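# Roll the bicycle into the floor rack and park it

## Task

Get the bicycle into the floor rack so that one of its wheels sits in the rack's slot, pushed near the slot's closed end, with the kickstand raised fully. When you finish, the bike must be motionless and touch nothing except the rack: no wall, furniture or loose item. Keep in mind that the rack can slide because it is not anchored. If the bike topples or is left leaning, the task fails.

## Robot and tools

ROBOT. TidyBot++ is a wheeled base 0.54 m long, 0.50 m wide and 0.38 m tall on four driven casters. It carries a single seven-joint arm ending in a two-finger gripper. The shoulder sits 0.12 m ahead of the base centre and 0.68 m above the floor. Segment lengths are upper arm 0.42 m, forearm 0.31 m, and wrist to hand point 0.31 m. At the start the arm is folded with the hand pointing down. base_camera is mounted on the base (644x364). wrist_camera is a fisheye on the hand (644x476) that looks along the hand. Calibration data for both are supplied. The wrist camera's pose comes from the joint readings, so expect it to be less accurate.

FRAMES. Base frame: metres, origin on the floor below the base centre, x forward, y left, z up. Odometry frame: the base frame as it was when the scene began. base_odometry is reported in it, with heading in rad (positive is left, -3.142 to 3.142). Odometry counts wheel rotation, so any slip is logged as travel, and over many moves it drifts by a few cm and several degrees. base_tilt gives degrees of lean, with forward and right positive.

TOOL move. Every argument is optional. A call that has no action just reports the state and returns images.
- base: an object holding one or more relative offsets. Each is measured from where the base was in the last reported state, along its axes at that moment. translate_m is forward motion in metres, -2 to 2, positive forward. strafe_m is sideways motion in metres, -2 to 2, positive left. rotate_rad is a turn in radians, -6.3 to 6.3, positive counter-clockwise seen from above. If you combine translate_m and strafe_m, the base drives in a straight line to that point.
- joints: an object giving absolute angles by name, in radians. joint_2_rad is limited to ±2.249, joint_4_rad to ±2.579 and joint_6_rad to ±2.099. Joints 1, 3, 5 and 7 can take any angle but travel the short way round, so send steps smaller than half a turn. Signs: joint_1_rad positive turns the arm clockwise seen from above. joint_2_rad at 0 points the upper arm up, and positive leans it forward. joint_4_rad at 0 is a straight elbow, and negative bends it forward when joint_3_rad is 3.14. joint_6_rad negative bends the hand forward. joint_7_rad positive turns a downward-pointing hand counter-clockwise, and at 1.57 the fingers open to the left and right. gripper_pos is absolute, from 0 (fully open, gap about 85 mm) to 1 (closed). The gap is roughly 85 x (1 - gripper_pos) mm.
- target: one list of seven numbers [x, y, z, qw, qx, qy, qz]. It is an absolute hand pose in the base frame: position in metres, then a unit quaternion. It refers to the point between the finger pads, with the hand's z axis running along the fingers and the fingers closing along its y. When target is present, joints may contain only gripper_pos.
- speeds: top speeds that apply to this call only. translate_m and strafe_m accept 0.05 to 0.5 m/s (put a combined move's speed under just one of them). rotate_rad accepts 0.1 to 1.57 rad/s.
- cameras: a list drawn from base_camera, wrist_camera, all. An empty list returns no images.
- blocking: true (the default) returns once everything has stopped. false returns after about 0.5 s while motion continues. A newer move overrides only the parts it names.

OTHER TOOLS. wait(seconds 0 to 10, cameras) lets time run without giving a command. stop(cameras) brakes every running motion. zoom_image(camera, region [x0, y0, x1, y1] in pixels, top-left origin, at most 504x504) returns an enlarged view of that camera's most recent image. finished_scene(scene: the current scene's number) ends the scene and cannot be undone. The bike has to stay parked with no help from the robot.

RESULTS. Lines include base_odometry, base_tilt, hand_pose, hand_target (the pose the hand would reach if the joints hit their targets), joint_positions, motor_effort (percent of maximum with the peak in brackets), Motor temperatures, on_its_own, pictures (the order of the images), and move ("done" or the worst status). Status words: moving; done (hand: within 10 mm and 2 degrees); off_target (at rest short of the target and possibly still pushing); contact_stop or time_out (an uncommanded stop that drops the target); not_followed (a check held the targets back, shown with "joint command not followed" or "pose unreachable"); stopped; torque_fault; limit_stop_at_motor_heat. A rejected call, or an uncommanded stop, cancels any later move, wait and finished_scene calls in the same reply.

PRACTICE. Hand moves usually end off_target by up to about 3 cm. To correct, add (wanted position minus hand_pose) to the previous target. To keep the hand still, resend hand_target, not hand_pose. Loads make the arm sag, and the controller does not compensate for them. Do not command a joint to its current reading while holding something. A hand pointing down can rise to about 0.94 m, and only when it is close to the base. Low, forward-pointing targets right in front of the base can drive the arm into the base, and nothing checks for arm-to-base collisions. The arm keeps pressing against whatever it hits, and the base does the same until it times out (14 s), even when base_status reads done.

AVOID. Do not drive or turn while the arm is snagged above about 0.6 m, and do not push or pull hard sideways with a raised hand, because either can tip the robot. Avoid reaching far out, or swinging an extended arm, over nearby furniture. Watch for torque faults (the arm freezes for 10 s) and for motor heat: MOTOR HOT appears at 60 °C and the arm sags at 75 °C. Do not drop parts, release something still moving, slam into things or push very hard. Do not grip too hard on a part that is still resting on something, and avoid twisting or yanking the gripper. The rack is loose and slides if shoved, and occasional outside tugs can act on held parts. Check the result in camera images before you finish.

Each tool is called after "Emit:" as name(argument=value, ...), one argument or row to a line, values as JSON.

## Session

Emit:
move(
  joints={"joint_1_rad": 0, "joint_2_rad": -0.5, "joint_3_rad": 3.111, "joint_4_rad": -2.4, "joint_5_rad": 0.018, "joint_6_rad": -0.4, "joint_7_rad": 1.54},
)

Scene clock: 1.43 s.
Motor temperatures (°C): [24 27 23 27 34 38 31]
move: done
base_odometry: x=+0.000 y=+0.000 heading=+0.000
base_tilt: forward=+0.2 right=+0.0
base_status: not commanded
joint_positions: joint_1_rad=+0.011 joint_2_rad=-0.488 joint_3_rad=+3.139 joint_4_rad=-2.400 joint_5_rad=-0.028 joint_6_rad=-0.470 joint_7_rad=+1.575 gripper_pos=+0.000
joint_status: all done
motor_effort: joint_1_rad=+1(1) joint_2_rad=-1(3) joint_3_rad=+1(1) joint_4_rad=+20(20) joint_5_rad=+0(1) joint_6_rad=+6(6) joint_7_rad=+1(2)
hand_pose: x=+0.4323 y=+0.0027 z=+0.7225 quat_wxyz=(-0.008, +0.929, -0.011, +0.370) (m; base frame)
hand_target: x=+0.4465 y=+0.0088 z=+0.7418 quat_wxyz=(+0.002, +0.913, +0.007, +0.409) (m; base frame)
hand_status: not commanded
pictures: base_camera, wrist_camera
camera_calibration:
wrist_camera: T_world_to_cam=[[-0.00682264, -0.996403, -0.0844692, 0.0766561], [-0.736354, 0.0621574, -0.673736, 0.854599], [0.676562, 0.0576025, -0.734129, 0.372273], [0, 0, 0, 1]] pos_world=[0.377944, 0.00181687, 0.855545]

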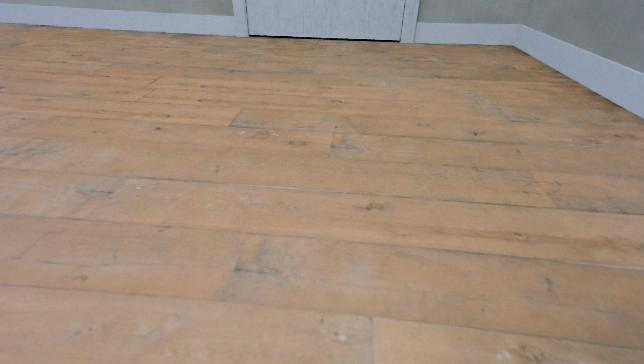

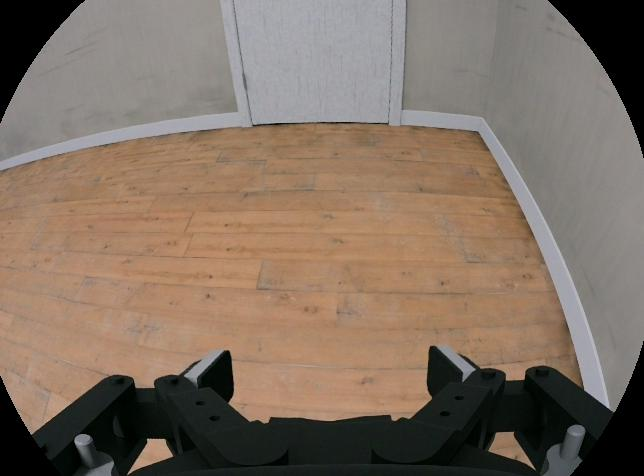

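Emit:
move(
  base={"rotate_rad": 1.57},
)

Emit:
move(
  base={"rotate_rad": 1.57},
)

Scene clock: 3.87 s.
Motor temperatures (°C): [24 27 23 27 34 38 31]
move: done
base_odometry: x=+0.000 y=+0.000 heading=+1.569
base_tilt: forward=+0.2 right=+0.0
base_status: done
joint_positions: joint_1_rad=+0.010 joint_2_rad=-0.488 joint_3_rad=+3.134 joint_4_rad=-2.400 joint_5_rad=-0.027 joint_6_rad=-0.466 joint_7_rad=+1.575 gripper_pos=+0.000
joint_status: not commanded
motor_effort: joint_1_rad=+1(2) joint_2_rad=-1(2) joint_3_rad=+0(2) joint_4_rad=+19(20) joint_5_rad=+1(2) joint_6_rad=+6(6) joint_7_rad=+1(1)
hand_pose: x=+0.4332 y=+0.0042 z=+0.7233 quat_wxyz=(-0.007, +0.928, -0.008, +0.372) (m; base frame)
hand_target: x=+0.4465 y=+0.0088 z=+0.7418 quat_wxyz=(+0.002, +0.913, +0.007, +0.409) (m; base frame)
hand_status: not commanded
pictures: base_camera, wrist_camera
camera_calibration:
wrist_camera: T_world_to_cam=[[-0.00119601, -0.996677, -0.0814466, 0.0736969], [-0.733851, 0.0562023, -0.676982, 0.85701], [0.67931, 0.0589599, -0.73148, 0.369105], [0, 0, 0, 1]] pos_world=[0.37827, 0.00352368, 0.856175]

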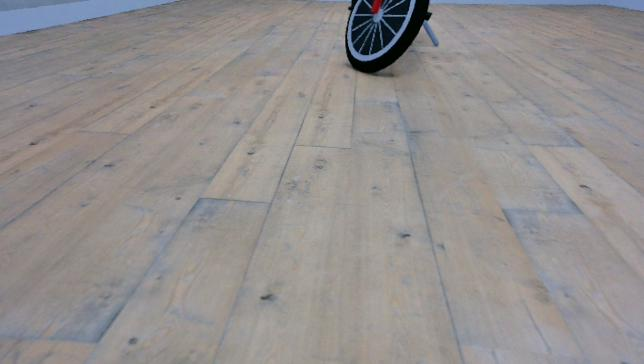

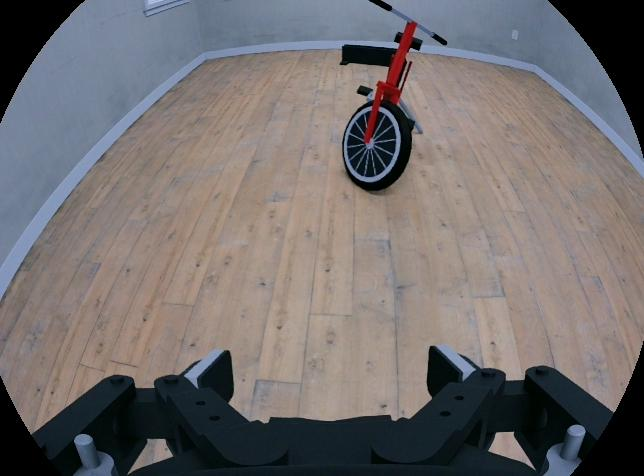

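Scene clock: 6.17 s.
Motor temperatures (°C): [24 27 23 27 34 38 31]
move: done
base_odometry: x=+0.000 y=+0.000 heading=+3.139
base_tilt: forward=+0.2 right=+0.0
base_status: done
joint_positions: joint_1_rad=+0.010 joint_2_rad=-0.488 joint_3_rad=+3.132 joint_4_rad=-2.400 joint_5_rad=-0.027 joint_6_rad=-0.465 joint_7_rad=+1.575 gripper_pos=+0.000
joint_status: not commanded
motor_effort: joint_1_rad=+1(1) joint_2_rad=-1(2) joint_3_rad=+1(2) joint_4_rad=+20(20) joint_5_rad=+1(2) joint_6_rad=+6(6) joint_7_rad=+1(1)
hand_pose: x=+0.4333 y=+0.0049 z=+0.7234 quat_wxyz=(-0.007, +0.928, -0.007, +0.373) (m; base frame)
hand_target: x=+0.4465 y=+0.0088 z=+0.7418 quat_wxyz=(+0.002, +0.913, +0.007, +0.409) (m; base frame)
hand_status: not commanded
pictures: base_camera, wrist_camera
camera_calibration:
wrist_camera: T_world_to_cam=[[0.00134764, -0.996792, -0.08002, 0.0722765], [-0.733501, 0.0534034, -0.677588, 0.85746], [0.679688, 0.0596079, -0.731076, 0.368615], [0, 0, 0, 1]] pos_world=[0.378307, 0.00428104, 0.856273]

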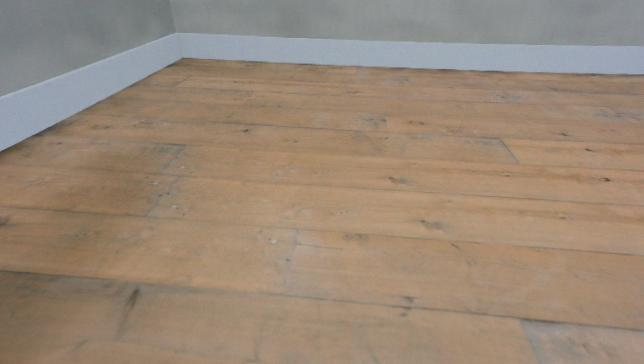

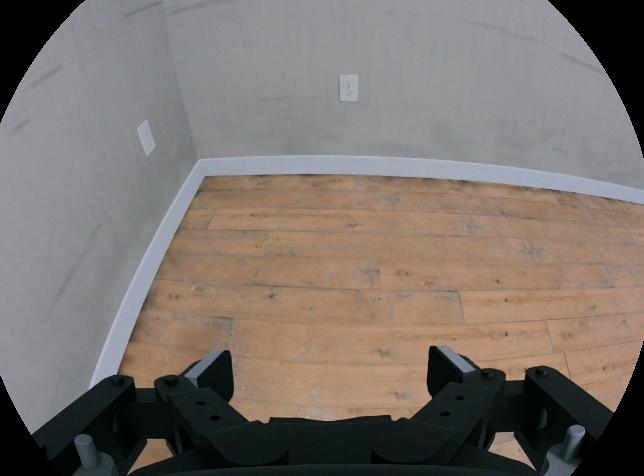

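Emit:
move(
  base={"rotate_rad": -1.57},
  joints={"joint_6_rad": -0.6},
)

Emit:
move(
  base={"translate_m": 1.3, "strafe_m": 0.7},
)

Scene clock: 8.73 s.
Motor temperatures (°C): [24 27 23 27 34 38 31]
move: done
base_odometry: x=+0.000 y=+0.000 heading=+1.570
base_tilt: forward=+0.2 right=-0.1
base_status: done
joint_positions: joint_1_rad=+0.009 joint_2_rad=-0.488 joint_3_rad=+3.130 joint_4_rad=-2.400 joint_5_rad=-0.025 joint_6_rad=-0.597 joint_7_rad=+1.575 gripper_pos=+0.000
joint_status: all done
motor_effort: joint_1_rad=+1(2) joint_2_rad=+0(1) joint_3_rad=+1(1) joint_4_rad=+19(21) joint_5_rad=+1(2) joint_6_rad=+5(6) joint_7_rad=+1(1)
hand_pose: x=+0.4018 y=+0.0061 z=+0.6969 quat_wxyz=(-0.007, +0.950, -0.004, +0.311) (m; base frame)
hand_target: x=+0.4007 y=+0.0060 z=+0.6999 quat_wxyz=(+0.005, +0.949, +0.006, +0.315) (m; base frame)
hand_status: not commanded
pictures: base_camera, wrist_camera
camera_calibration:
wrist_camera: T_world_to_cam=[[-0.0038719, -0.99691, -0.0784571, 0.0723258], [-0.816512, 0.0484468, -0.575291, 0.778374], [0.577315, 0.0618337, -0.814177, 0.469591], [0, 0, 0, 1]] pos_world=[0.36473, 0.00535603, 0.835796]

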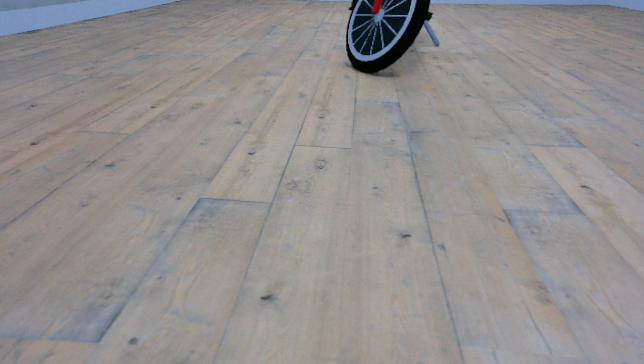

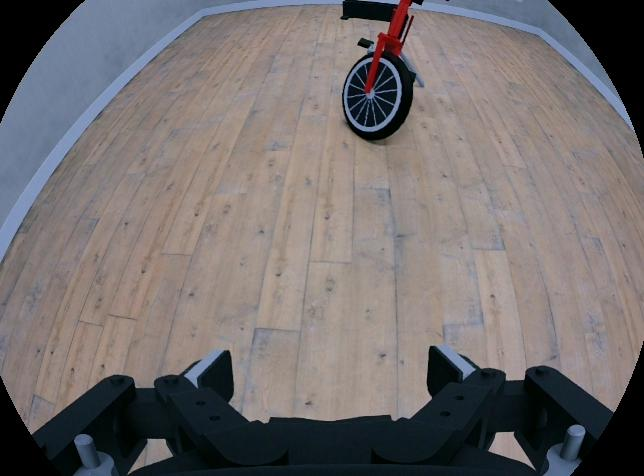

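Scene clock: 12.70 s.
Motor temperatures (°C): [24 27 23 27 34 38 31]
move: done
base_odometry: x=-0.698 y=+1.301 heading=+1.569
base_tilt: forward=+0.3 right=-0.1
base_status: done
joint_positions: joint_1_rad=+0.009 joint_2_rad=-0.490 joint_3_rad=+3.130 joint_4_rad=-2.400 joint_5_rad=-0.025 joint_6_rad=-0.597 joint_7_rad=+1.575 gripper_pos=+0.000
joint_status: not commanded
motor_effort: joint_1_rad=+1(1) joint_2_rad=+0(3) joint_3_rad=+0(1) joint_4_rad=+19(20) joint_5_rad=+1(2) joint_6_rad=+5(6) joint_7_rad=+1(1)
hand_pose: x=+0.4018 y=+0.0061 z=+0.6976 quat_wxyz=(-0.007, +0.950, -0.004, +0.312) (m; base frame)
hand_target: x=+0.4007 y=+0.0060 z=+0.6999 quat_wxyz=(+0.005, +0.949, +0.006, +0.315) (m; base frame)
hand_status: not commanded
pictures: base_camera, wrist_camera
camera_calibration:
wrist_camera: T_world_to_cam=[[-0.00365572, -0.996916, -0.0783868, 0.0722349], [-0.815074, 0.0483842, -0.577333, 0.779595], [0.579345, 0.0617805, -0.812737, 0.468369], [0, 0, 0, 1]] pos_world=[0.364344, 0.00535607, 0.836409]

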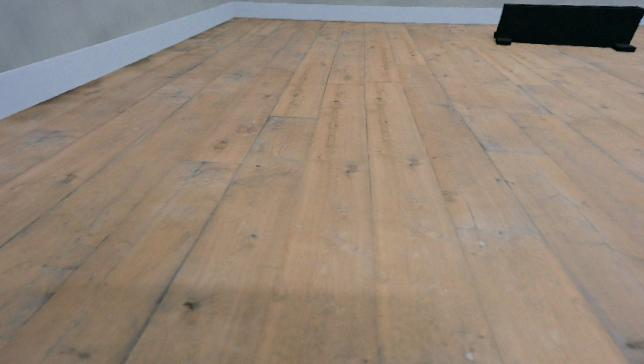

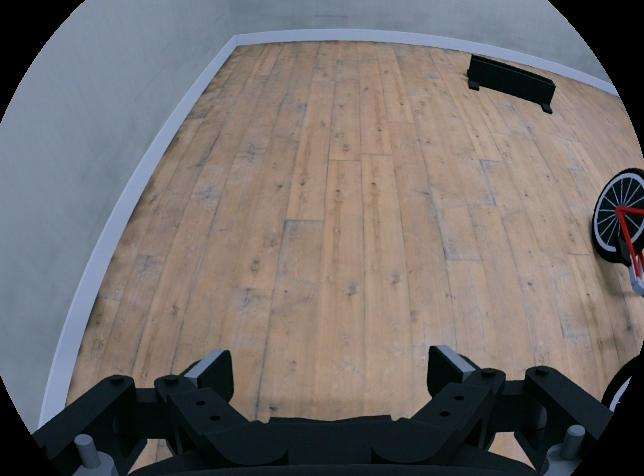

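Emit:
move(
  base={"translate_m": 1.0, "rotate_rad": -0.6},
)

Emit:
move(
  base={"rotate_rad": -0.9},
)

Scene clock: 16.37 s.
Motor temperatures (°C): [24 27 23 27 34 38 31]
move: done
base_odometry: x=-0.697 y=+2.301 heading=+0.968
base_tilt: forward=+0.2 right=+0.0
base_status: done
joint_positions: joint_1_rad=+0.009 joint_2_rad=-0.492 joint_3_rad=+3.130 joint_4_rad=-2.400 joint_5_rad=-0.025 joint_6_rad=-0.597 joint_7_rad=+1.575 gripper_pos=+0.000
joint_status: not commanded
motor_effort: joint_1_rad=+1(2) joint_2_rad=+0(2) joint_3_rad=+0(1) joint_4_rad=+19(21) joint_5_rad=+0(2) joint_6_rad=+5(6) joint_7_rad=+1(1)
hand_pose: x=+0.4017 y=+0.0060 z=+0.6981 quat_wxyz=(-0.007, +0.950, -0.004, +0.313) (m; base frame)
hand_target: x=+0.4007 y=+0.0060 z=+0.6999 quat_wxyz=(+0.005, +0.949, +0.006, +0.315) (m; base frame)
hand_status: not commanded
pictures: base_camera, wrist_camera
camera_calibration:
wrist_camera: T_world_to_cam=[[-0.00335729, -0.996946, -0.0780188, 0.0718452], [-0.81396, 0.0480469, -0.578931, 0.780557], [0.580911, 0.0615605, -0.811636, 0.467439], [0, 0, 0, 1]] pos_world=[0.364043, 0.00534666, 0.836884]

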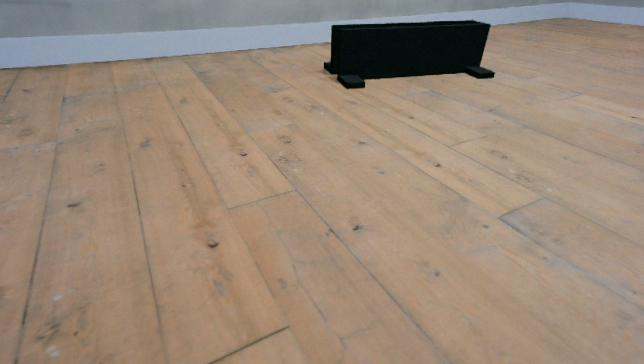

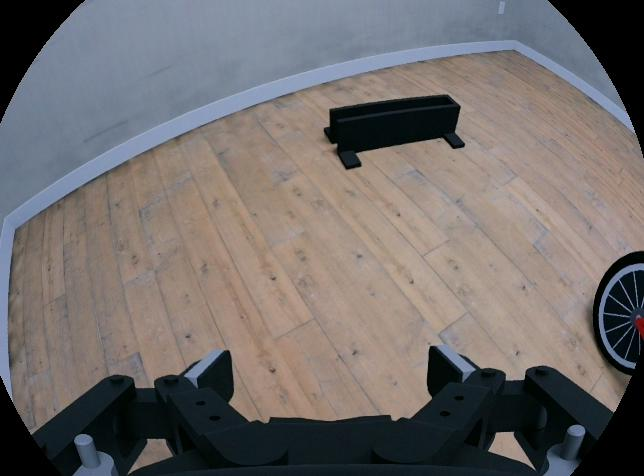

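Scene clock: 18.17 s.
Motor temperatures (°C): [24 27 23 27 34 38 31]
move: done
base_odometry: x=-0.697 y=+2.301 heading=+0.069
base_tilt: forward=+0.2 right=+0.0
base_status: done
joint_positions: joint_1_rad=+0.009 joint_2_rad=-0.492 joint_3_rad=+3.130 joint_4_rad=-2.400 joint_5_rad=-0.024 joint_6_rad=-0.597 joint_7_rad=+1.575 gripper_pos=+0.000
joint_status: not commanded
motor_effort: joint_1_rad=+1(2) joint_2_rad=-1(1) joint_3_rad=+1(2) joint_4_rad=+19(20) joint_5_rad=+0(2) joint_6_rad=+5(6) joint_7_rad=+1(1)
hand_pose: x=+0.4017 y=+0.0059 z=+0.6981 quat_wxyz=(-0.006, +0.950, -0.004, +0.313) (m; base frame)
hand_target: x=+0.4007 y=+0.0060 z=+0.6999 quat_wxyz=(+0.005, +0.949, +0.006, +0.315) (m; base frame)
hand_status: not commanded
pictures: base_camera, wrist_camera
camera_calibration:
wrist_camera: T_world_to_cam=[[-0.00319649, -0.996983, -0.0775606, 0.0713759], [-0.813968, 0.0476495, -0.578952, 0.780581], [0.580901, 0.0612812, -0.811664, 0.467468], [0, 0, 0, 1]] pos_world=[0.364043, 0.00531915, 0.836882]

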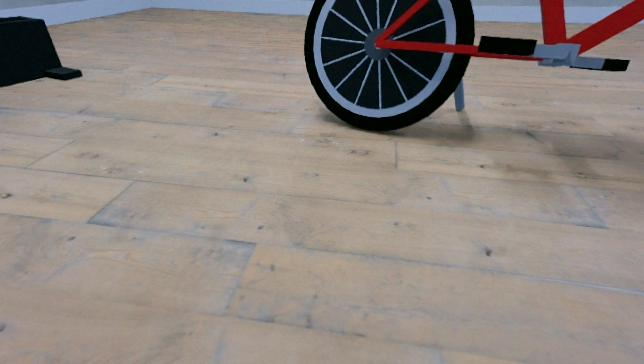

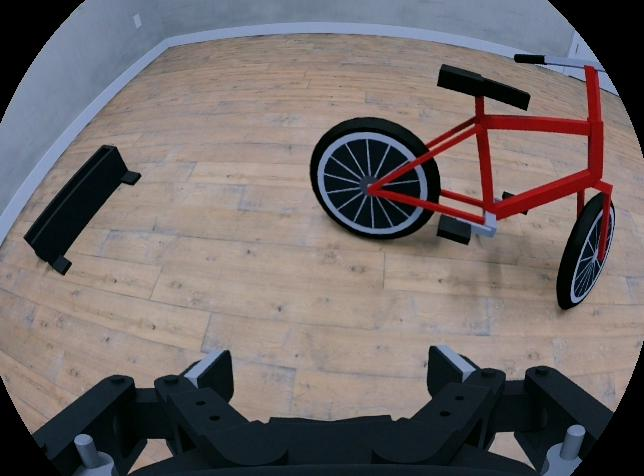

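Emit:
zoom_image(
  camera="wrist_camera",
  region=[10, 130, 160, 280],
)

Emit:
zoom_image(
  camera="wrist_camera",
  region=[290, 40, 640, 320],
)

Scaled by 3.360.

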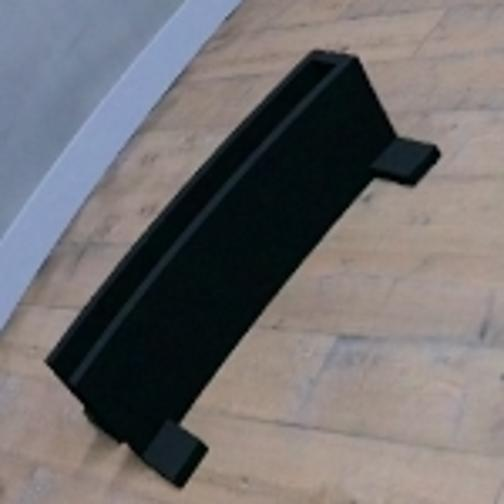

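Scaled by 1.440.

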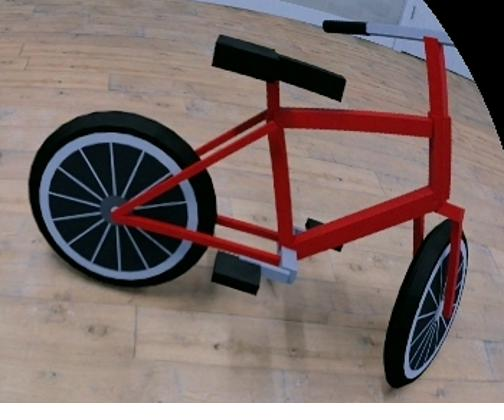

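Emit:
move(
  base={"translate_m": 0.15, "strafe_m": 0.95, "rotate_rad": -0.069},
)

Scene clock: 22.87 s.
Motor temperatures (°C): [24 27 23 27 34 38 31]
move: done
base_odometry: x=-0.613 y=+3.259 heading=+0.000
base_tilt: forward=+0.2 right=-0.1
base_status: done
joint_positions: joint_1_rad=+0.009 joint_2_rad=-0.492 joint_3_rad=+3.130 joint_4_rad=-2.400 joint_5_rad=-0.024 joint_6_rad=-0.597 joint_7_rad=+1.575 gripper_pos=+0.000
joint_status: not commanded
motor_effort: joint_1_rad=+1(1) joint_2_rad=-1(1) joint_3_rad=+0(1) joint_4_rad=+19(20) joint_5_rad=+1(2) joint_6_rad=+5(6) joint_7_rad=+1(1)
hand_pose: x=+0.4017 y=+0.0059 z=+0.6981 quat_wxyz=(-0.006, +0.950, -0.004, +0.313) (m; base frame)
hand_target: x=+0.4007 y=+0.0060 z=+0.6999 quat_wxyz=(+0.005, +0.949, +0.006, +0.315) (m; base frame)
hand_status: not commanded
pictures: base_camera, wrist_camera
camera_calibration:
wrist_camera: T_world_to_cam=[[-0.00292894, -0.997022, -0.0770609, 0.0708655], [-0.813981, 0.0471408, -0.578975, 0.780604], [0.580884, 0.0610303, -0.811695, 0.467501], [0, 0, 0, 1]] pos_world=[0.364041, 0.00532436, 0.83688]

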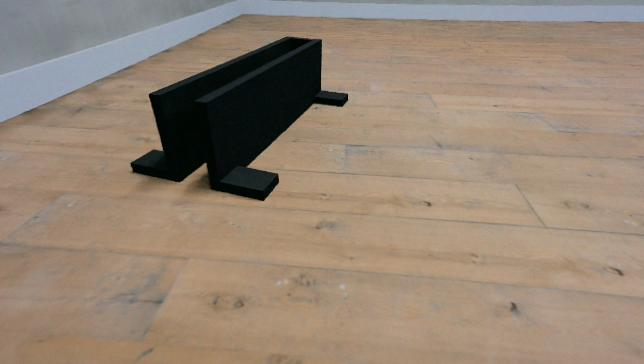

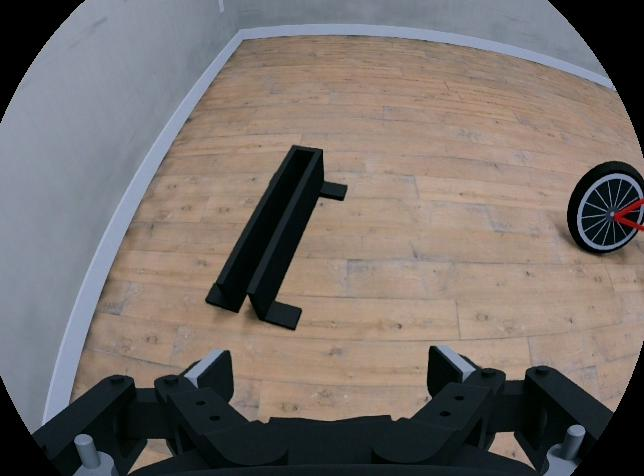

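Emit:
move(
  base={"translate_m": 0.25, "strafe_m": 0.1},
  joints={"gripper_pos": 0.42},
)

Emit:
move(
  target=[0.51, 0.067, 0.32, 0, 0.983, -0.182, 0],
)

Scene clock: 24.93 s.
Motor temperatures (°C): [24 27 23 27 34 38 31]
move: done
base_odometry: x=-0.363 y=+3.360 heading=+0.000
base_tilt: forward=+0.2 right=+0.0
base_status: done
joint_positions: joint_1_rad=+0.009 joint_2_rad=-0.493 joint_3_rad=+3.130 joint_4_rad=-2.400 joint_5_rad=-0.024 joint_6_rad=-0.597 joint_7_rad=+1.575 gripper_pos=+0.420
joint_status: all done
motor_effort: joint_1_rad=+1(1) joint_2_rad=+0(2) joint_3_rad=+0(1) joint_4_rad=+19(20) joint_5_rad=+1(2) joint_6_rad=+5(6) joint_7_rad=+1(1)
hand_pose: x=+0.4017 y=+0.0059 z=+0.6983 quat_wxyz=(-0.006, +0.950, -0.004, +0.313) (m; base frame)
hand_target: x=+0.4007 y=+0.0060 z=+0.6999 quat_wxyz=(+0.005, +0.949, +0.006, +0.315) (m; base frame)
hand_status: not commanded
pictures: base_camera, wrist_camera
camera_calibration:
wrist_camera: T_world_to_cam=[[-0.00288349, -0.997022, -0.0770576, 0.0708584], [-0.813641, 0.0471378, -0.579454, 0.780902], [0.581361, 0.0610264, -0.811354, 0.46721], [0, 0, 0, 1]] pos_world=[0.363961, 0.00532521, 0.83703]

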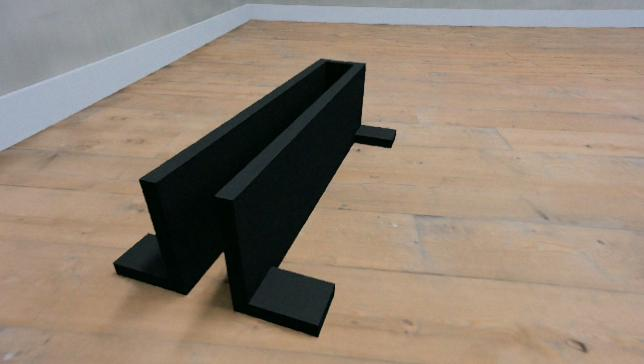

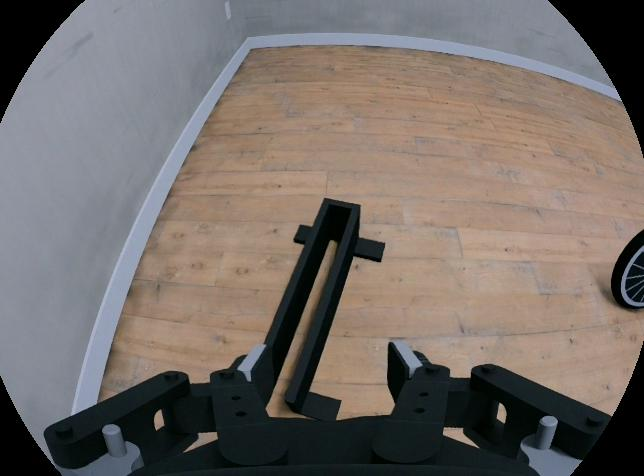

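Scene clock: 27.60 s.
Motor temperatures (°C): [24 27 23 27 34 38 31]
move: off_target
base_odometry: x=-0.363 y=+3.360 heading=+0.000
base_tilt: forward=+0.3 right=+0.0
base_status: not commanded
joint_positions: joint_1_rad=-0.196 joint_2_rad=+0.892 joint_3_rad=+3.179 joint_4_rad=-2.042 joint_5_rad=-0.204 joint_6_rad=-0.278 joint_7_rad=+1.321 gripper_pos=+0.420
joint_status: not commanded
motor_effort: joint_1_rad=+1(1) joint_2_rad=-32(33) joint_3_rad=-1(1) joint_4_rad=+4(20) joint_5_rad=+1(2) joint_6_rad=-1(5) joint_7_rad=+1(1)
hand_pose: x=+0.4847 y=+0.0723 z=+0.3275 quat_wxyz=(-0.003, +0.990, -0.138, -0.035) (m; base frame)
hand_target: x=+0.5100 y=+0.0670 z=+0.3200 quat_wxyz=(+0.000, +0.983, -0.182, +0.000) (m; base frame)
hand_status: off_target (0.027 m and 6.5 deg from the pose sent, 0.398 m and 41.7 deg at the start)
pictures: base_camera, wrist_camera
camera_calibration:
wrist_camera: T_world_to_cam=[[-0.310979, -0.949393, -0.0441031, 0.243798], [-0.947891, 0.306438, 0.0871676, 0.458399], [-0.0692414, 0.0689123, -0.995217, 0.489068], [0, 0, 0, 1]] pos_world=[0.544192, 0.0572864, 0.457524]

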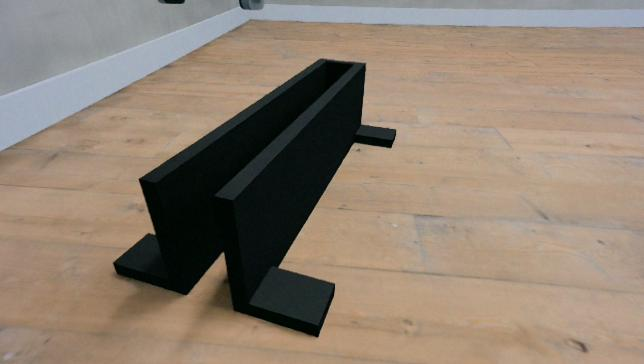

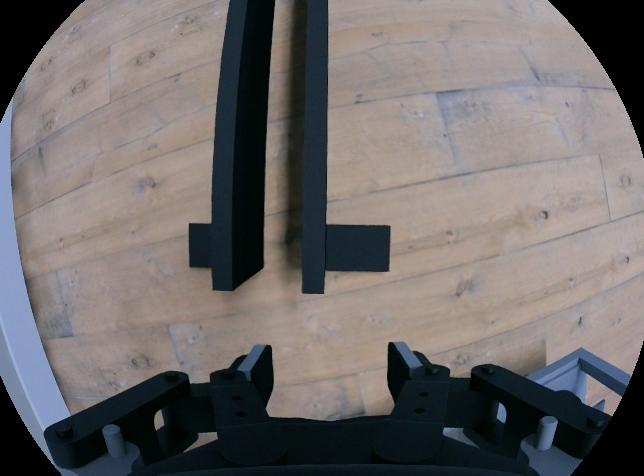

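Emit:
move(
  target=[0.54, 0.07, 0.20, 0, 0.983, -0.182, 0],
)

Scene clock: 29.17 s.
Motor temperatures (°C): [24 27 23 27 34 38 31]
move: off_target
base_odometry: x=-0.363 y=+3.360 heading=+0.000
base_tilt: forward=+0.2 right=+0.0
base_status: not commanded
joint_positions: joint_1_rad=-0.196 joint_2_rad=+1.208 joint_3_rad=+3.179 joint_4_rad=-1.835 joint_5_rad=-0.218 joint_6_rad=-0.169 joint_7_rad=+1.320 gripper_pos=+0.420
joint_status: not commanded
motor_effort: joint_1_rad=+1(1) joint_2_rad=-36(38) joint_3_rad=+0(1) joint_4_rad=+2(5) joint_5_rad=+1(2) joint_6_rad=-1(1) joint_7_rad=+1(1)
hand_pose: x=+0.5170 y=+0.0695 z=+0.2073 quat_wxyz=(+0.010, +0.989, -0.142, -0.032) (m; base frame)
hand_target: x=+0.5400 y=+0.0700 z=+0.2000 quat_wxyz=(+0.000, +0.983, -0.182, +0.000) (m; base frame)
hand_status: off_target (0.024 m and 6.0 deg from the pose sent, 0.139 m and 6.5 deg at the start)
pictures: base_camera, wrist_camera
camera_calibration:
wrist_camera: T_world_to_cam=[[-0.318481, -0.947718, -0.0200268, 0.244713], [-0.945608, 0.316153, 0.0766324, 0.50066], [-0.0662943, 0.0433435, -0.996858, 0.372419], [0, 0, 0, 1]] pos_world=[0.576054, 0.0574913, 0.337783]

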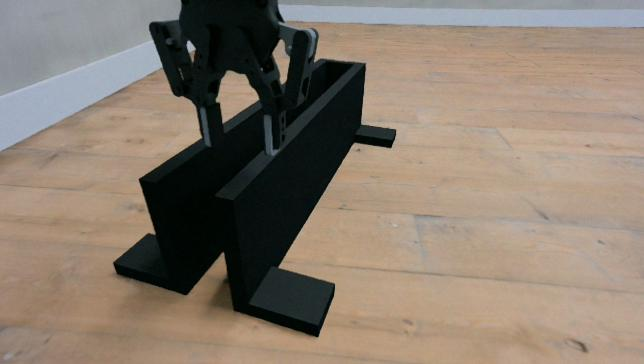

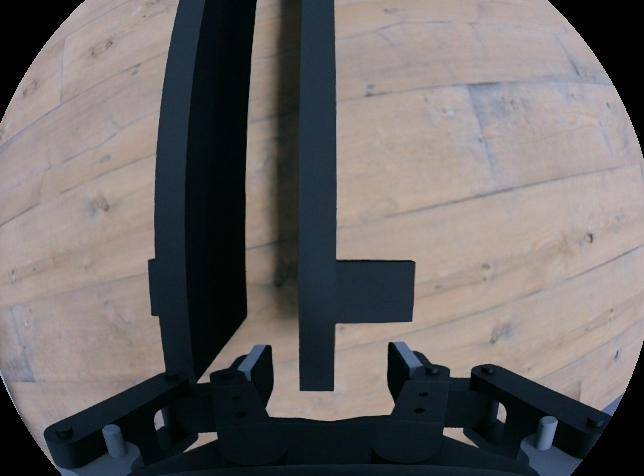

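Emit:
move(
  target=[0.55, 0.068, 0.115, 0, 0.983, -0.182, 0],
)

Emit:
move(
  joints={"gripper_pos": 1.0},
)

Scene clock: 30.90 s.
Motor temperatures (°C): [24 28 23 27 34 38 31]
move: off_target
base_odometry: x=-0.363 y=+3.360 heading=+0.000
base_tilt: forward=+0.3 right=-0.1
base_status: not commanded
joint_positions: joint_1_rad=-0.183 joint_2_rad=+1.418 joint_3_rad=+3.179 joint_4_rad=-1.663 joint_5_rad=-0.218 joint_6_rad=-0.130 joint_7_rad=+1.320 gripper_pos=+0.420
joint_status: not commanded
motor_effort: joint_1_rad=+1(1) joint_2_rad=-38(40) joint_3_rad=+0(1) joint_4_rad=+2(3) joint_5_rad=+1(2) joint_6_rad=-1(1) joint_7_rad=+1(1)
hand_pose: x=+0.5290 y=+0.0626 z=+0.1211 quat_wxyz=(+0.015, +0.989, -0.145, -0.030) (m; base frame)
hand_target: x=+0.5500 y=+0.0680 z=+0.1150 quat_wxyz=(+0.000, +0.983, -0.182, +0.000) (m; base frame)
hand_status: off_target (0.023 m and 5.7 deg from the pose sent, 0.098 m and 6.0 deg at the start)
pictures: base_camera, wrist_camera
camera_calibration:
wrist_camera: T_world_to_cam=[[-0.324457, -0.945834, -0.0112423, 0.242294], [-0.943751, 0.322896, 0.0712241, 0.520075], [-0.063736, 0.0337191, -0.997397, 0.286975], [0, 0, 0, 1]] pos_world=[0.587726, 0.0515637, 0.25191]

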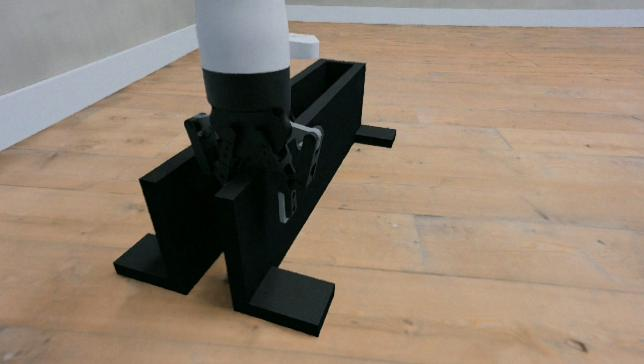

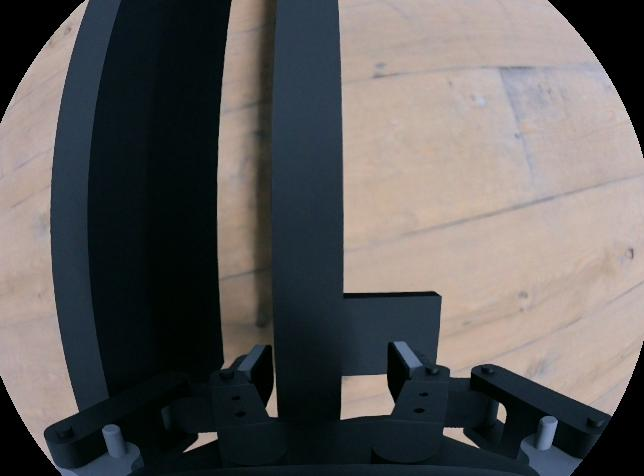

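Scene clock: 31.77 s.
Motor temperatures (°C): [24 28 23 27 34 38 31]
move: off_target
base_odometry: x=-0.363 y=+3.360 heading=+0.000
base_tilt: forward=+0.2 right=+0.0
base_status: not commanded
joint_positions: joint_1_rad=-0.179 joint_2_rad=+1.417 joint_3_rad=+3.174 joint_4_rad=-1.661 joint_5_rad=-0.220 joint_6_rad=-0.129 joint_7_rad=+1.320 gripper_pos=+0.809
joint_status: gripper_pos off_target (ended at +0.809, target +1.000)
motor_effort: joint_1_rad=+0(2) joint_2_rad=-36(38) joint_3_rad=+1(2) joint_4_rad=+3(4) joint_5_rad=+1(2) joint_6_rad=+1(1) joint_7_rad=+0(1)
hand_pose: x=+0.5306 y=+0.0643 z=+0.1215 quat_wxyz=(+0.012, +0.989, -0.147, -0.029) (m; base frame)
hand_target: x=+0.5500 y=+0.0680 z=+0.1150 quat_wxyz=(+0.000, +0.983, -0.182, +0.000) (m; base frame)
hand_status: not commanded
pictures: base_camera, wrist_camera
camera_calibration:
wrist_camera: T_world_to_cam=[[-0.328634, -0.944312, -0.0165481, 0.247129], [-0.942499, 0.326774, 0.0701063, 0.520224], [-0.0607948, 0.0386358, -0.997402, 0.285466], [0, 0, 0, 1]] pos_world=[0.58888, 0.0523421, 0.252343]

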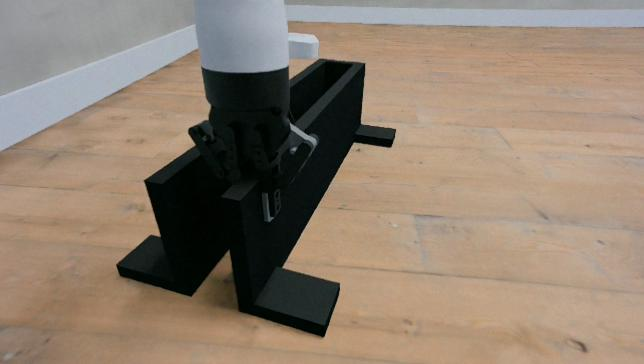

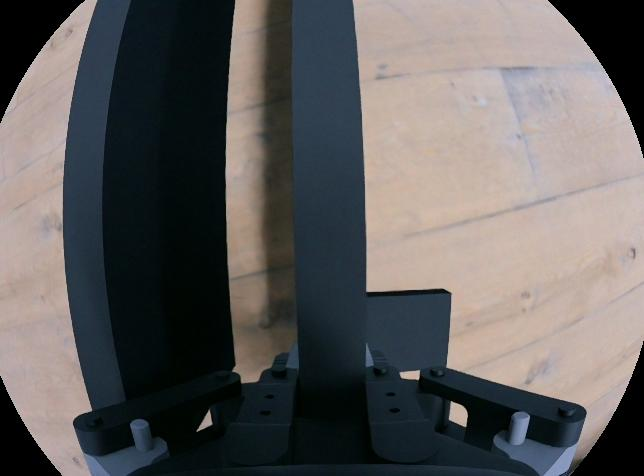

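Emit:
move(
  base={"translate_m": 0.06, "strafe_m": -0.2},
  speeds={"translate_m": 0.2},
  joints={"joint_7_rad": 1.75},
)

Scene clock: 33.63 s.
Motor temperatures (°C): [24 28 23 27 34 38 31]
move: done
base_odometry: x=-0.302 y=+3.160 heading=+0.000
base_tilt: forward=+0.2 right=+0.0
base_status: done
joint_positions: joint_1_rad=-0.177 joint_2_rad=+1.417 joint_3_rad=+3.167 joint_4_rad=-1.661 joint_5_rad=-0.246 joint_6_rad=-0.124 joint_7_rad=+1.723 gripper_pos=+0.809
joint_status: all done
motor_effort: joint_1_rad=+3(5) joint_2_rad=-35(37) joint_3_rad=-1(3) joint_4_rad=+2(5) joint_5_rad=-1(6) joint_6_rad=+0(3) joint_7_rad=+0(5)
hand_pose: x=+0.5316 y=+0.0687 z=+0.1214 quat_wxyz=(+0.001, +0.999, +0.040, -0.028) (m; base frame)
hand_target: x=+0.5500 y=+0.0680 z=+0.1150 quat_wxyz=(+0.000, +0.999, +0.040, +0.000) (m; base frame)
hand_status: not commanded
pictures: base_camera, wrist_camera
camera_calibration:
wrist_camera: T_world_to_cam=[[0.0397918, -0.998057, -0.0479368, 0.0633033], [-0.996274, -0.0433033, 0.0745916, 0.573258], [-0.0765225, 0.04479, -0.996061, 0.293064], [0, 0, 0, 1]] pos_world=[0.591029, 0.0748779, 0.252185]

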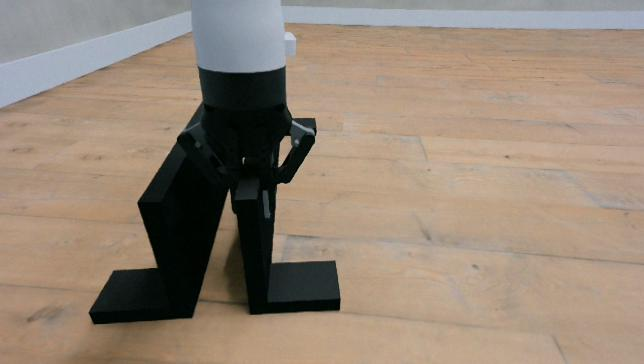

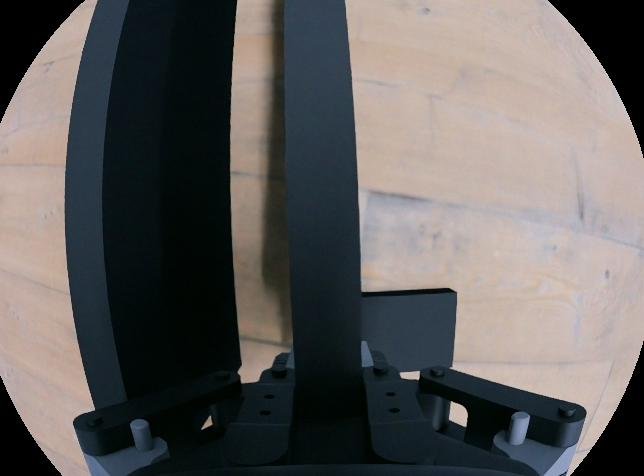

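Emit:
move(
  base={"strafe_m": -0.2},
  speeds={"strafe_m": 0.2},
  joints={"joint_7_rad": 2.35},
)

Emit:
move(
  base={"strafe_m": -0.15},
  speeds={"strafe_m": 0.2},
  joints={"joint_7_rad": 2.85},
)

Scene clock: 35.57 s.
Motor temperatures (°C): [24 28 23 27 34 38 31]
move: done
base_odometry: x=-0.302 y=+2.959 heading=+0.001
base_tilt: forward=+0.3 right=+0.0
base_status: done
joint_positions: joint_1_rad=-0.179 joint_2_rad=+1.413 joint_3_rad=+3.164 joint_4_rad=-1.657 joint_5_rad=-0.261 joint_6_rad=-0.117 joint_7_rad=+2.317 gripper_pos=+0.809
joint_status: all done
motor_effort: joint_1_rad=+3(7) joint_2_rad=-34(35) joint_3_rad=-3(6) joint_4_rad=+2(3) joint_5_rad=+0(6) joint_6_rad=-1(3) joint_7_rad=+0(7)
hand_pose: x=+0.5383 y=+0.0729 z=+0.1233 quat_wxyz=(-0.007, +0.946, +0.325, -0.020) (m; base frame)
hand_target: x=+0.5500 y=+0.0680 z=+0.1150 quat_wxyz=(+0.000, +0.943, +0.333, +0.000) (m; base frame)
hand_status: not commanded
pictures: base_camera, wrist_camera
camera_calibration:
wrist_camera: T_world_to_cam=[[0.581089, -0.81031, -0.0757172, -0.234366], [-0.809321, -0.585147, 0.0510228, 0.521645], [-0.0856499, 0.0316307, -0.995823, 0.30109], [0, 0, 0, 1]] pos_world=[0.584154, 0.105806, 0.255471]

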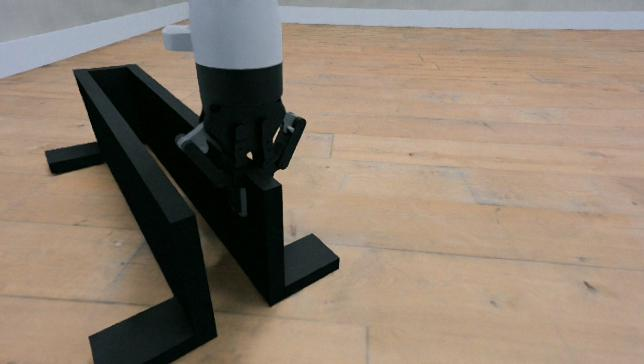

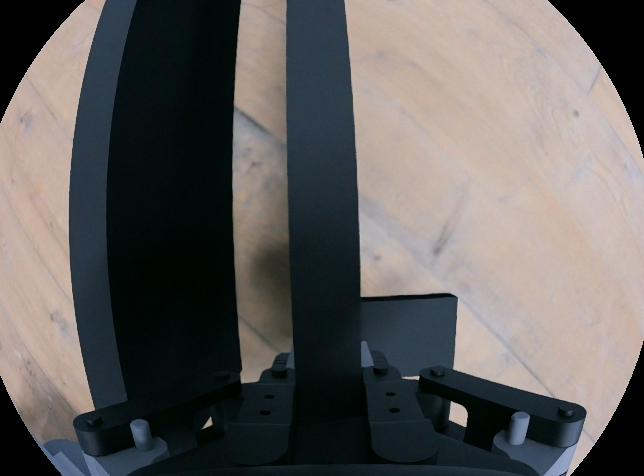

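Scene clock: 37.00 s.
Motor temperatures (°C): [24 28 23 27 34 38 31]
move: done
base_odometry: x=-0.302 y=+2.809 heading=+0.001
base_tilt: forward=+0.3 right=+0.0
base_status: done
joint_positions: joint_1_rad=-0.172 joint_2_rad=+1.415 joint_3_rad=+3.166 joint_4_rad=-1.648 joint_5_rad=-0.266 joint_6_rad=-0.102 joint_7_rad=+2.812 gripper_pos=+0.809
joint_status: all done
motor_effort: joint_1_rad=+1(7) joint_2_rad=-38(38) joint_3_rad=-4(7) joint_4_rad=+3(3) joint_5_rad=+0(6) joint_6_rad=-2(4) joint_7_rad=+1(6)
hand_pose: x=+0.5479 y=+0.0687 z=+0.1222 quat_wxyz=(-0.005, +0.841, +0.541, -0.009) (m; base frame)
hand_target: x=+0.5500 y=+0.0680 z=+0.1150 quat_wxyz=(+0.000, +0.831, +0.556, +0.000) (m; base frame)
hand_status: not commanded
pictures: base_camera, wrist_camera
camera_calibration:
wrist_camera: T_world_to_cam=[[0.891741, -0.447412, -0.0679729, -0.439536], [-0.446608, -0.894309, 0.0274572, 0.352426], [-0.0730734, 0.00587247, -0.997309, 0.29607], [0, 0, 0, 1]] pos_world=[0.570983, 0.116786, 0.255721]

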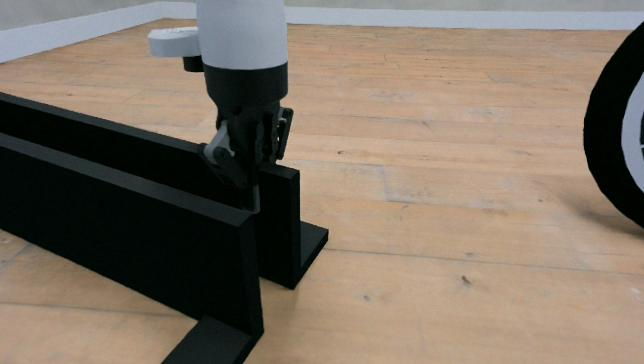

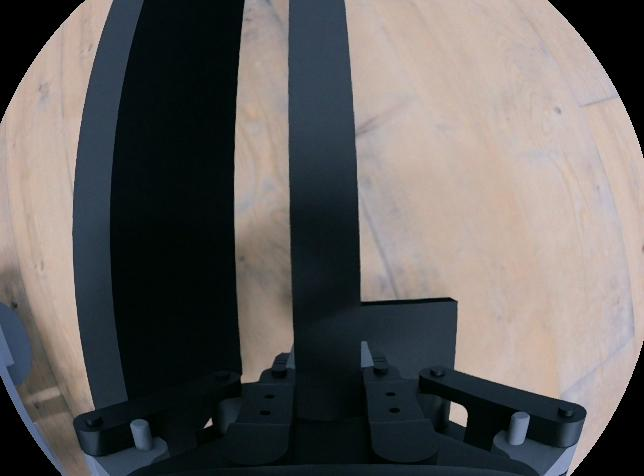

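Emit:
move(
  base={"translate_m": 0.12},
  speeds={"translate_m": 0.2},
  joints={"joint_7_rad": 3.1},
)

Scene clock: 40.57 s.
Motor temperatures (°C): [24 28 23 27 34 38 31]
move: done
base_odometry: x=-0.182 y=+2.809 heading=+0.001
base_tilt: forward=+0.3 right=+0.0
base_status: done
joint_positions: joint_1_rad=-0.172 joint_2_rad=+1.416 joint_3_rad=+3.166 joint_4_rad=-1.649 joint_5_rad=-0.253 joint_6_rad=-0.091 joint_7_rad=+3.074 gripper_pos=+0.809
joint_status: all done
motor_effort: joint_1_rad=+1(3) joint_2_rad=-38(42) joint_3_rad=-4(6) joint_4_rad=+1(7) joint_5_rad=+0(5) joint_6_rad=-3(6) joint_7_rad=+1(6)
hand_pose: x=+0.5500 y=+0.0680 z=+0.1216 quat_wxyz=(-0.002, +0.759, +0.652, -0.005) (m; base frame)
hand_target: x=+0.5500 y=+0.0680 z=+0.1150 quat_wxyz=(+0.000, +0.755, +0.655, +0.000) (m; base frame)
hand_status: not commanded
pictures: base_camera, wrist_camera
camera_calibration:
wrist_camera: T_world_to_cam=[[0.98043, -0.187212, -0.0609006, -0.509027], [-0.186107, -0.982251, 0.0233952, 0.215973], [-0.0641995, -0.0116033, -0.99787, 0.291943], [0, 0, 0, 1]] pos_world=[0.558002, 0.120231, 0.255268]

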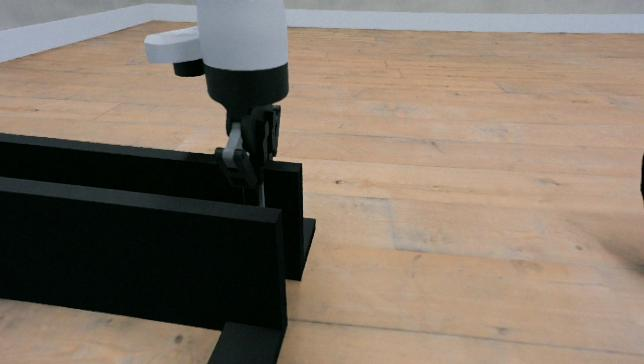

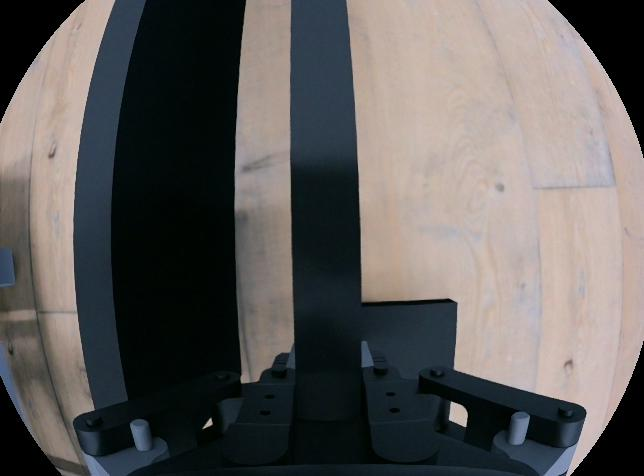

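Emit:
move(
  joints={"gripper_pos": 0.5},
)

Emit:
move(
  joints={"joint_1_rad": 0.5, "joint_2_rad": -0.5, "joint_3_rad": 3.111, "joint_4_rad": -2.4, "joint_5_rad": 0.018, "joint_6_rad": -0.8, "joint_7_rad": 1.54},
)

Scene clock: 41.97 s.
Motor temperatures (°C): [24 28 23 27 34 38 31]
move: done
base_odometry: x=-0.182 y=+2.809 heading=+0.001
base_tilt: forward=+0.3 right=+0.0
base_status: not commanded
joint_positions: joint_1_rad=-0.172 joint_2_rad=+1.417 joint_3_rad=+3.166 joint_4_rad=-1.649 joint_5_rad=-0.253 joint_6_rad=-0.091 joint_7_rad=+3.074 gripper_pos=+0.500
joint_status: all done
motor_effort: joint_1_rad=+1(1) joint_2_rad=-38(40) joint_3_rad=-1(4) joint_4_rad=+2(3) joint_5_rad=+1(1) joint_6_rad=+0(4) joint_7_rad=+0(1)
hand_pose: x=+0.5499 y=+0.0680 z=+0.1215 quat_wxyz=(-0.002, +0.759, +0.652, -0.005) (m; base frame)
hand_target: x=+0.5500 y=+0.0680 z=+0.1150 quat_wxyz=(+0.000, +0.755, +0.655, +0.000) (m; base frame)
hand_status: not commanded
pictures: base_camera, wrist_camera
camera_calibration:
wrist_camera: T_world_to_cam=[[0.980423, -0.187214, -0.0610104, -0.508951], [-0.186104, -0.98225, 0.0234365, 0.215944], [-0.0643151, -0.0116234, -0.997862, 0.291952], [0, 0, 0, 1]] pos_world=[0.557953, 0.120222, 0.255215]

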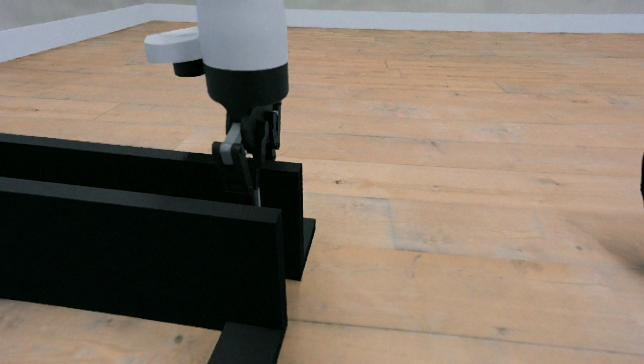

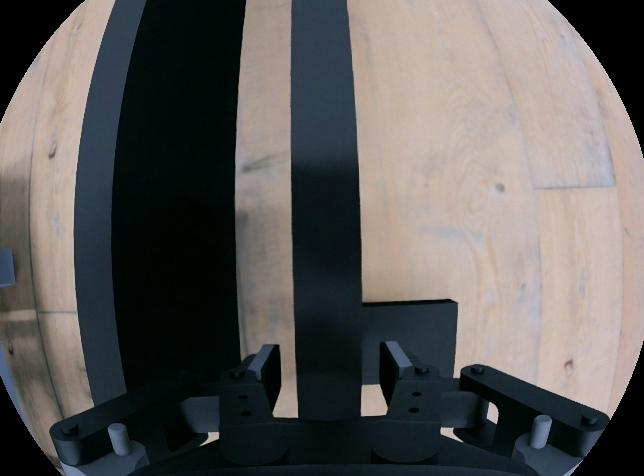

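Scene clock: 45.33 s.
Motor temperatures (°C): [24 28 23 27 34 38 31]
move: done
base_odometry: x=-0.182 y=+2.809 heading=+0.001
base_tilt: forward=+0.2 right=+0.0
base_status: not commanded
joint_positions: joint_1_rad=+0.482 joint_2_rad=-0.484 joint_3_rad=+3.140 joint_4_rad=-2.384 joint_5_rad=-0.032 joint_6_rad=-0.735 joint_7_rad=+1.581 gripper_pos=+0.500
joint_status: all done
motor_effort: joint_1_rad=+1(3) joint_2_rad=+0(43) joint_3_rad=+1(2) joint_4_rad=+19(20) joint_5_rad=+1(2) joint_6_rad=+4(5) joint_7_rad=+1(2)
hand_pose: x=+0.3468 y=-0.1098 z=+0.6806 quat_wxyz=(+0.048, +0.939, -0.234, +0.246) (m; base frame)
hand_target: x=+0.3211 y=-0.1067 z=+0.6678 quat_wxyz=(+0.062, +0.946, -0.237, +0.210) (m; base frame)
hand_status: not commanded
pictures: base_camera, wrist_camera
camera_calibration:
wrist_camera: T_world_to_cam=[[-0.468721, -0.879077, -0.0867466, 0.135112], [-0.759606, 0.451239, -0.468382, 0.681482], [0.450887, -0.153647, -0.879257, 0.559756], [0, 0, 0, 1]] pos_world=[0.328601, -0.102732, 0.823083]

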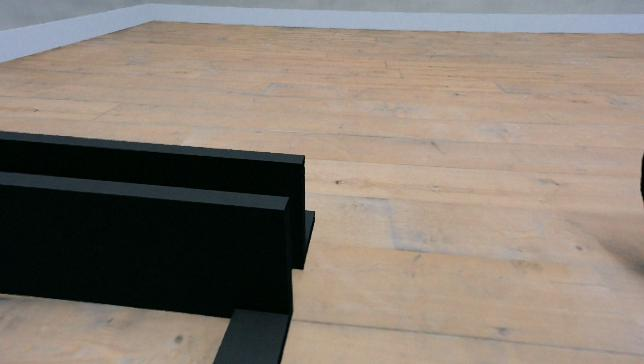

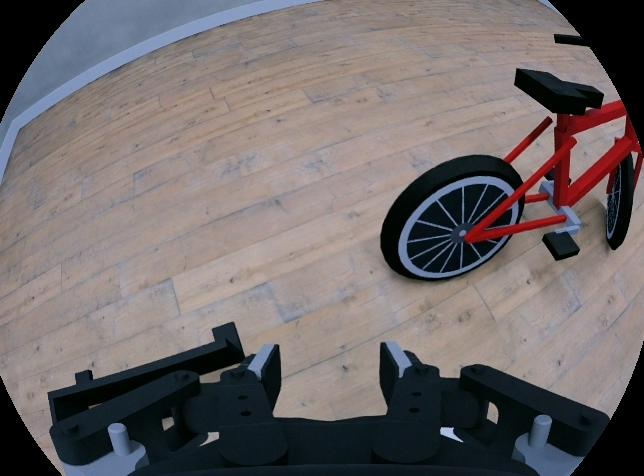

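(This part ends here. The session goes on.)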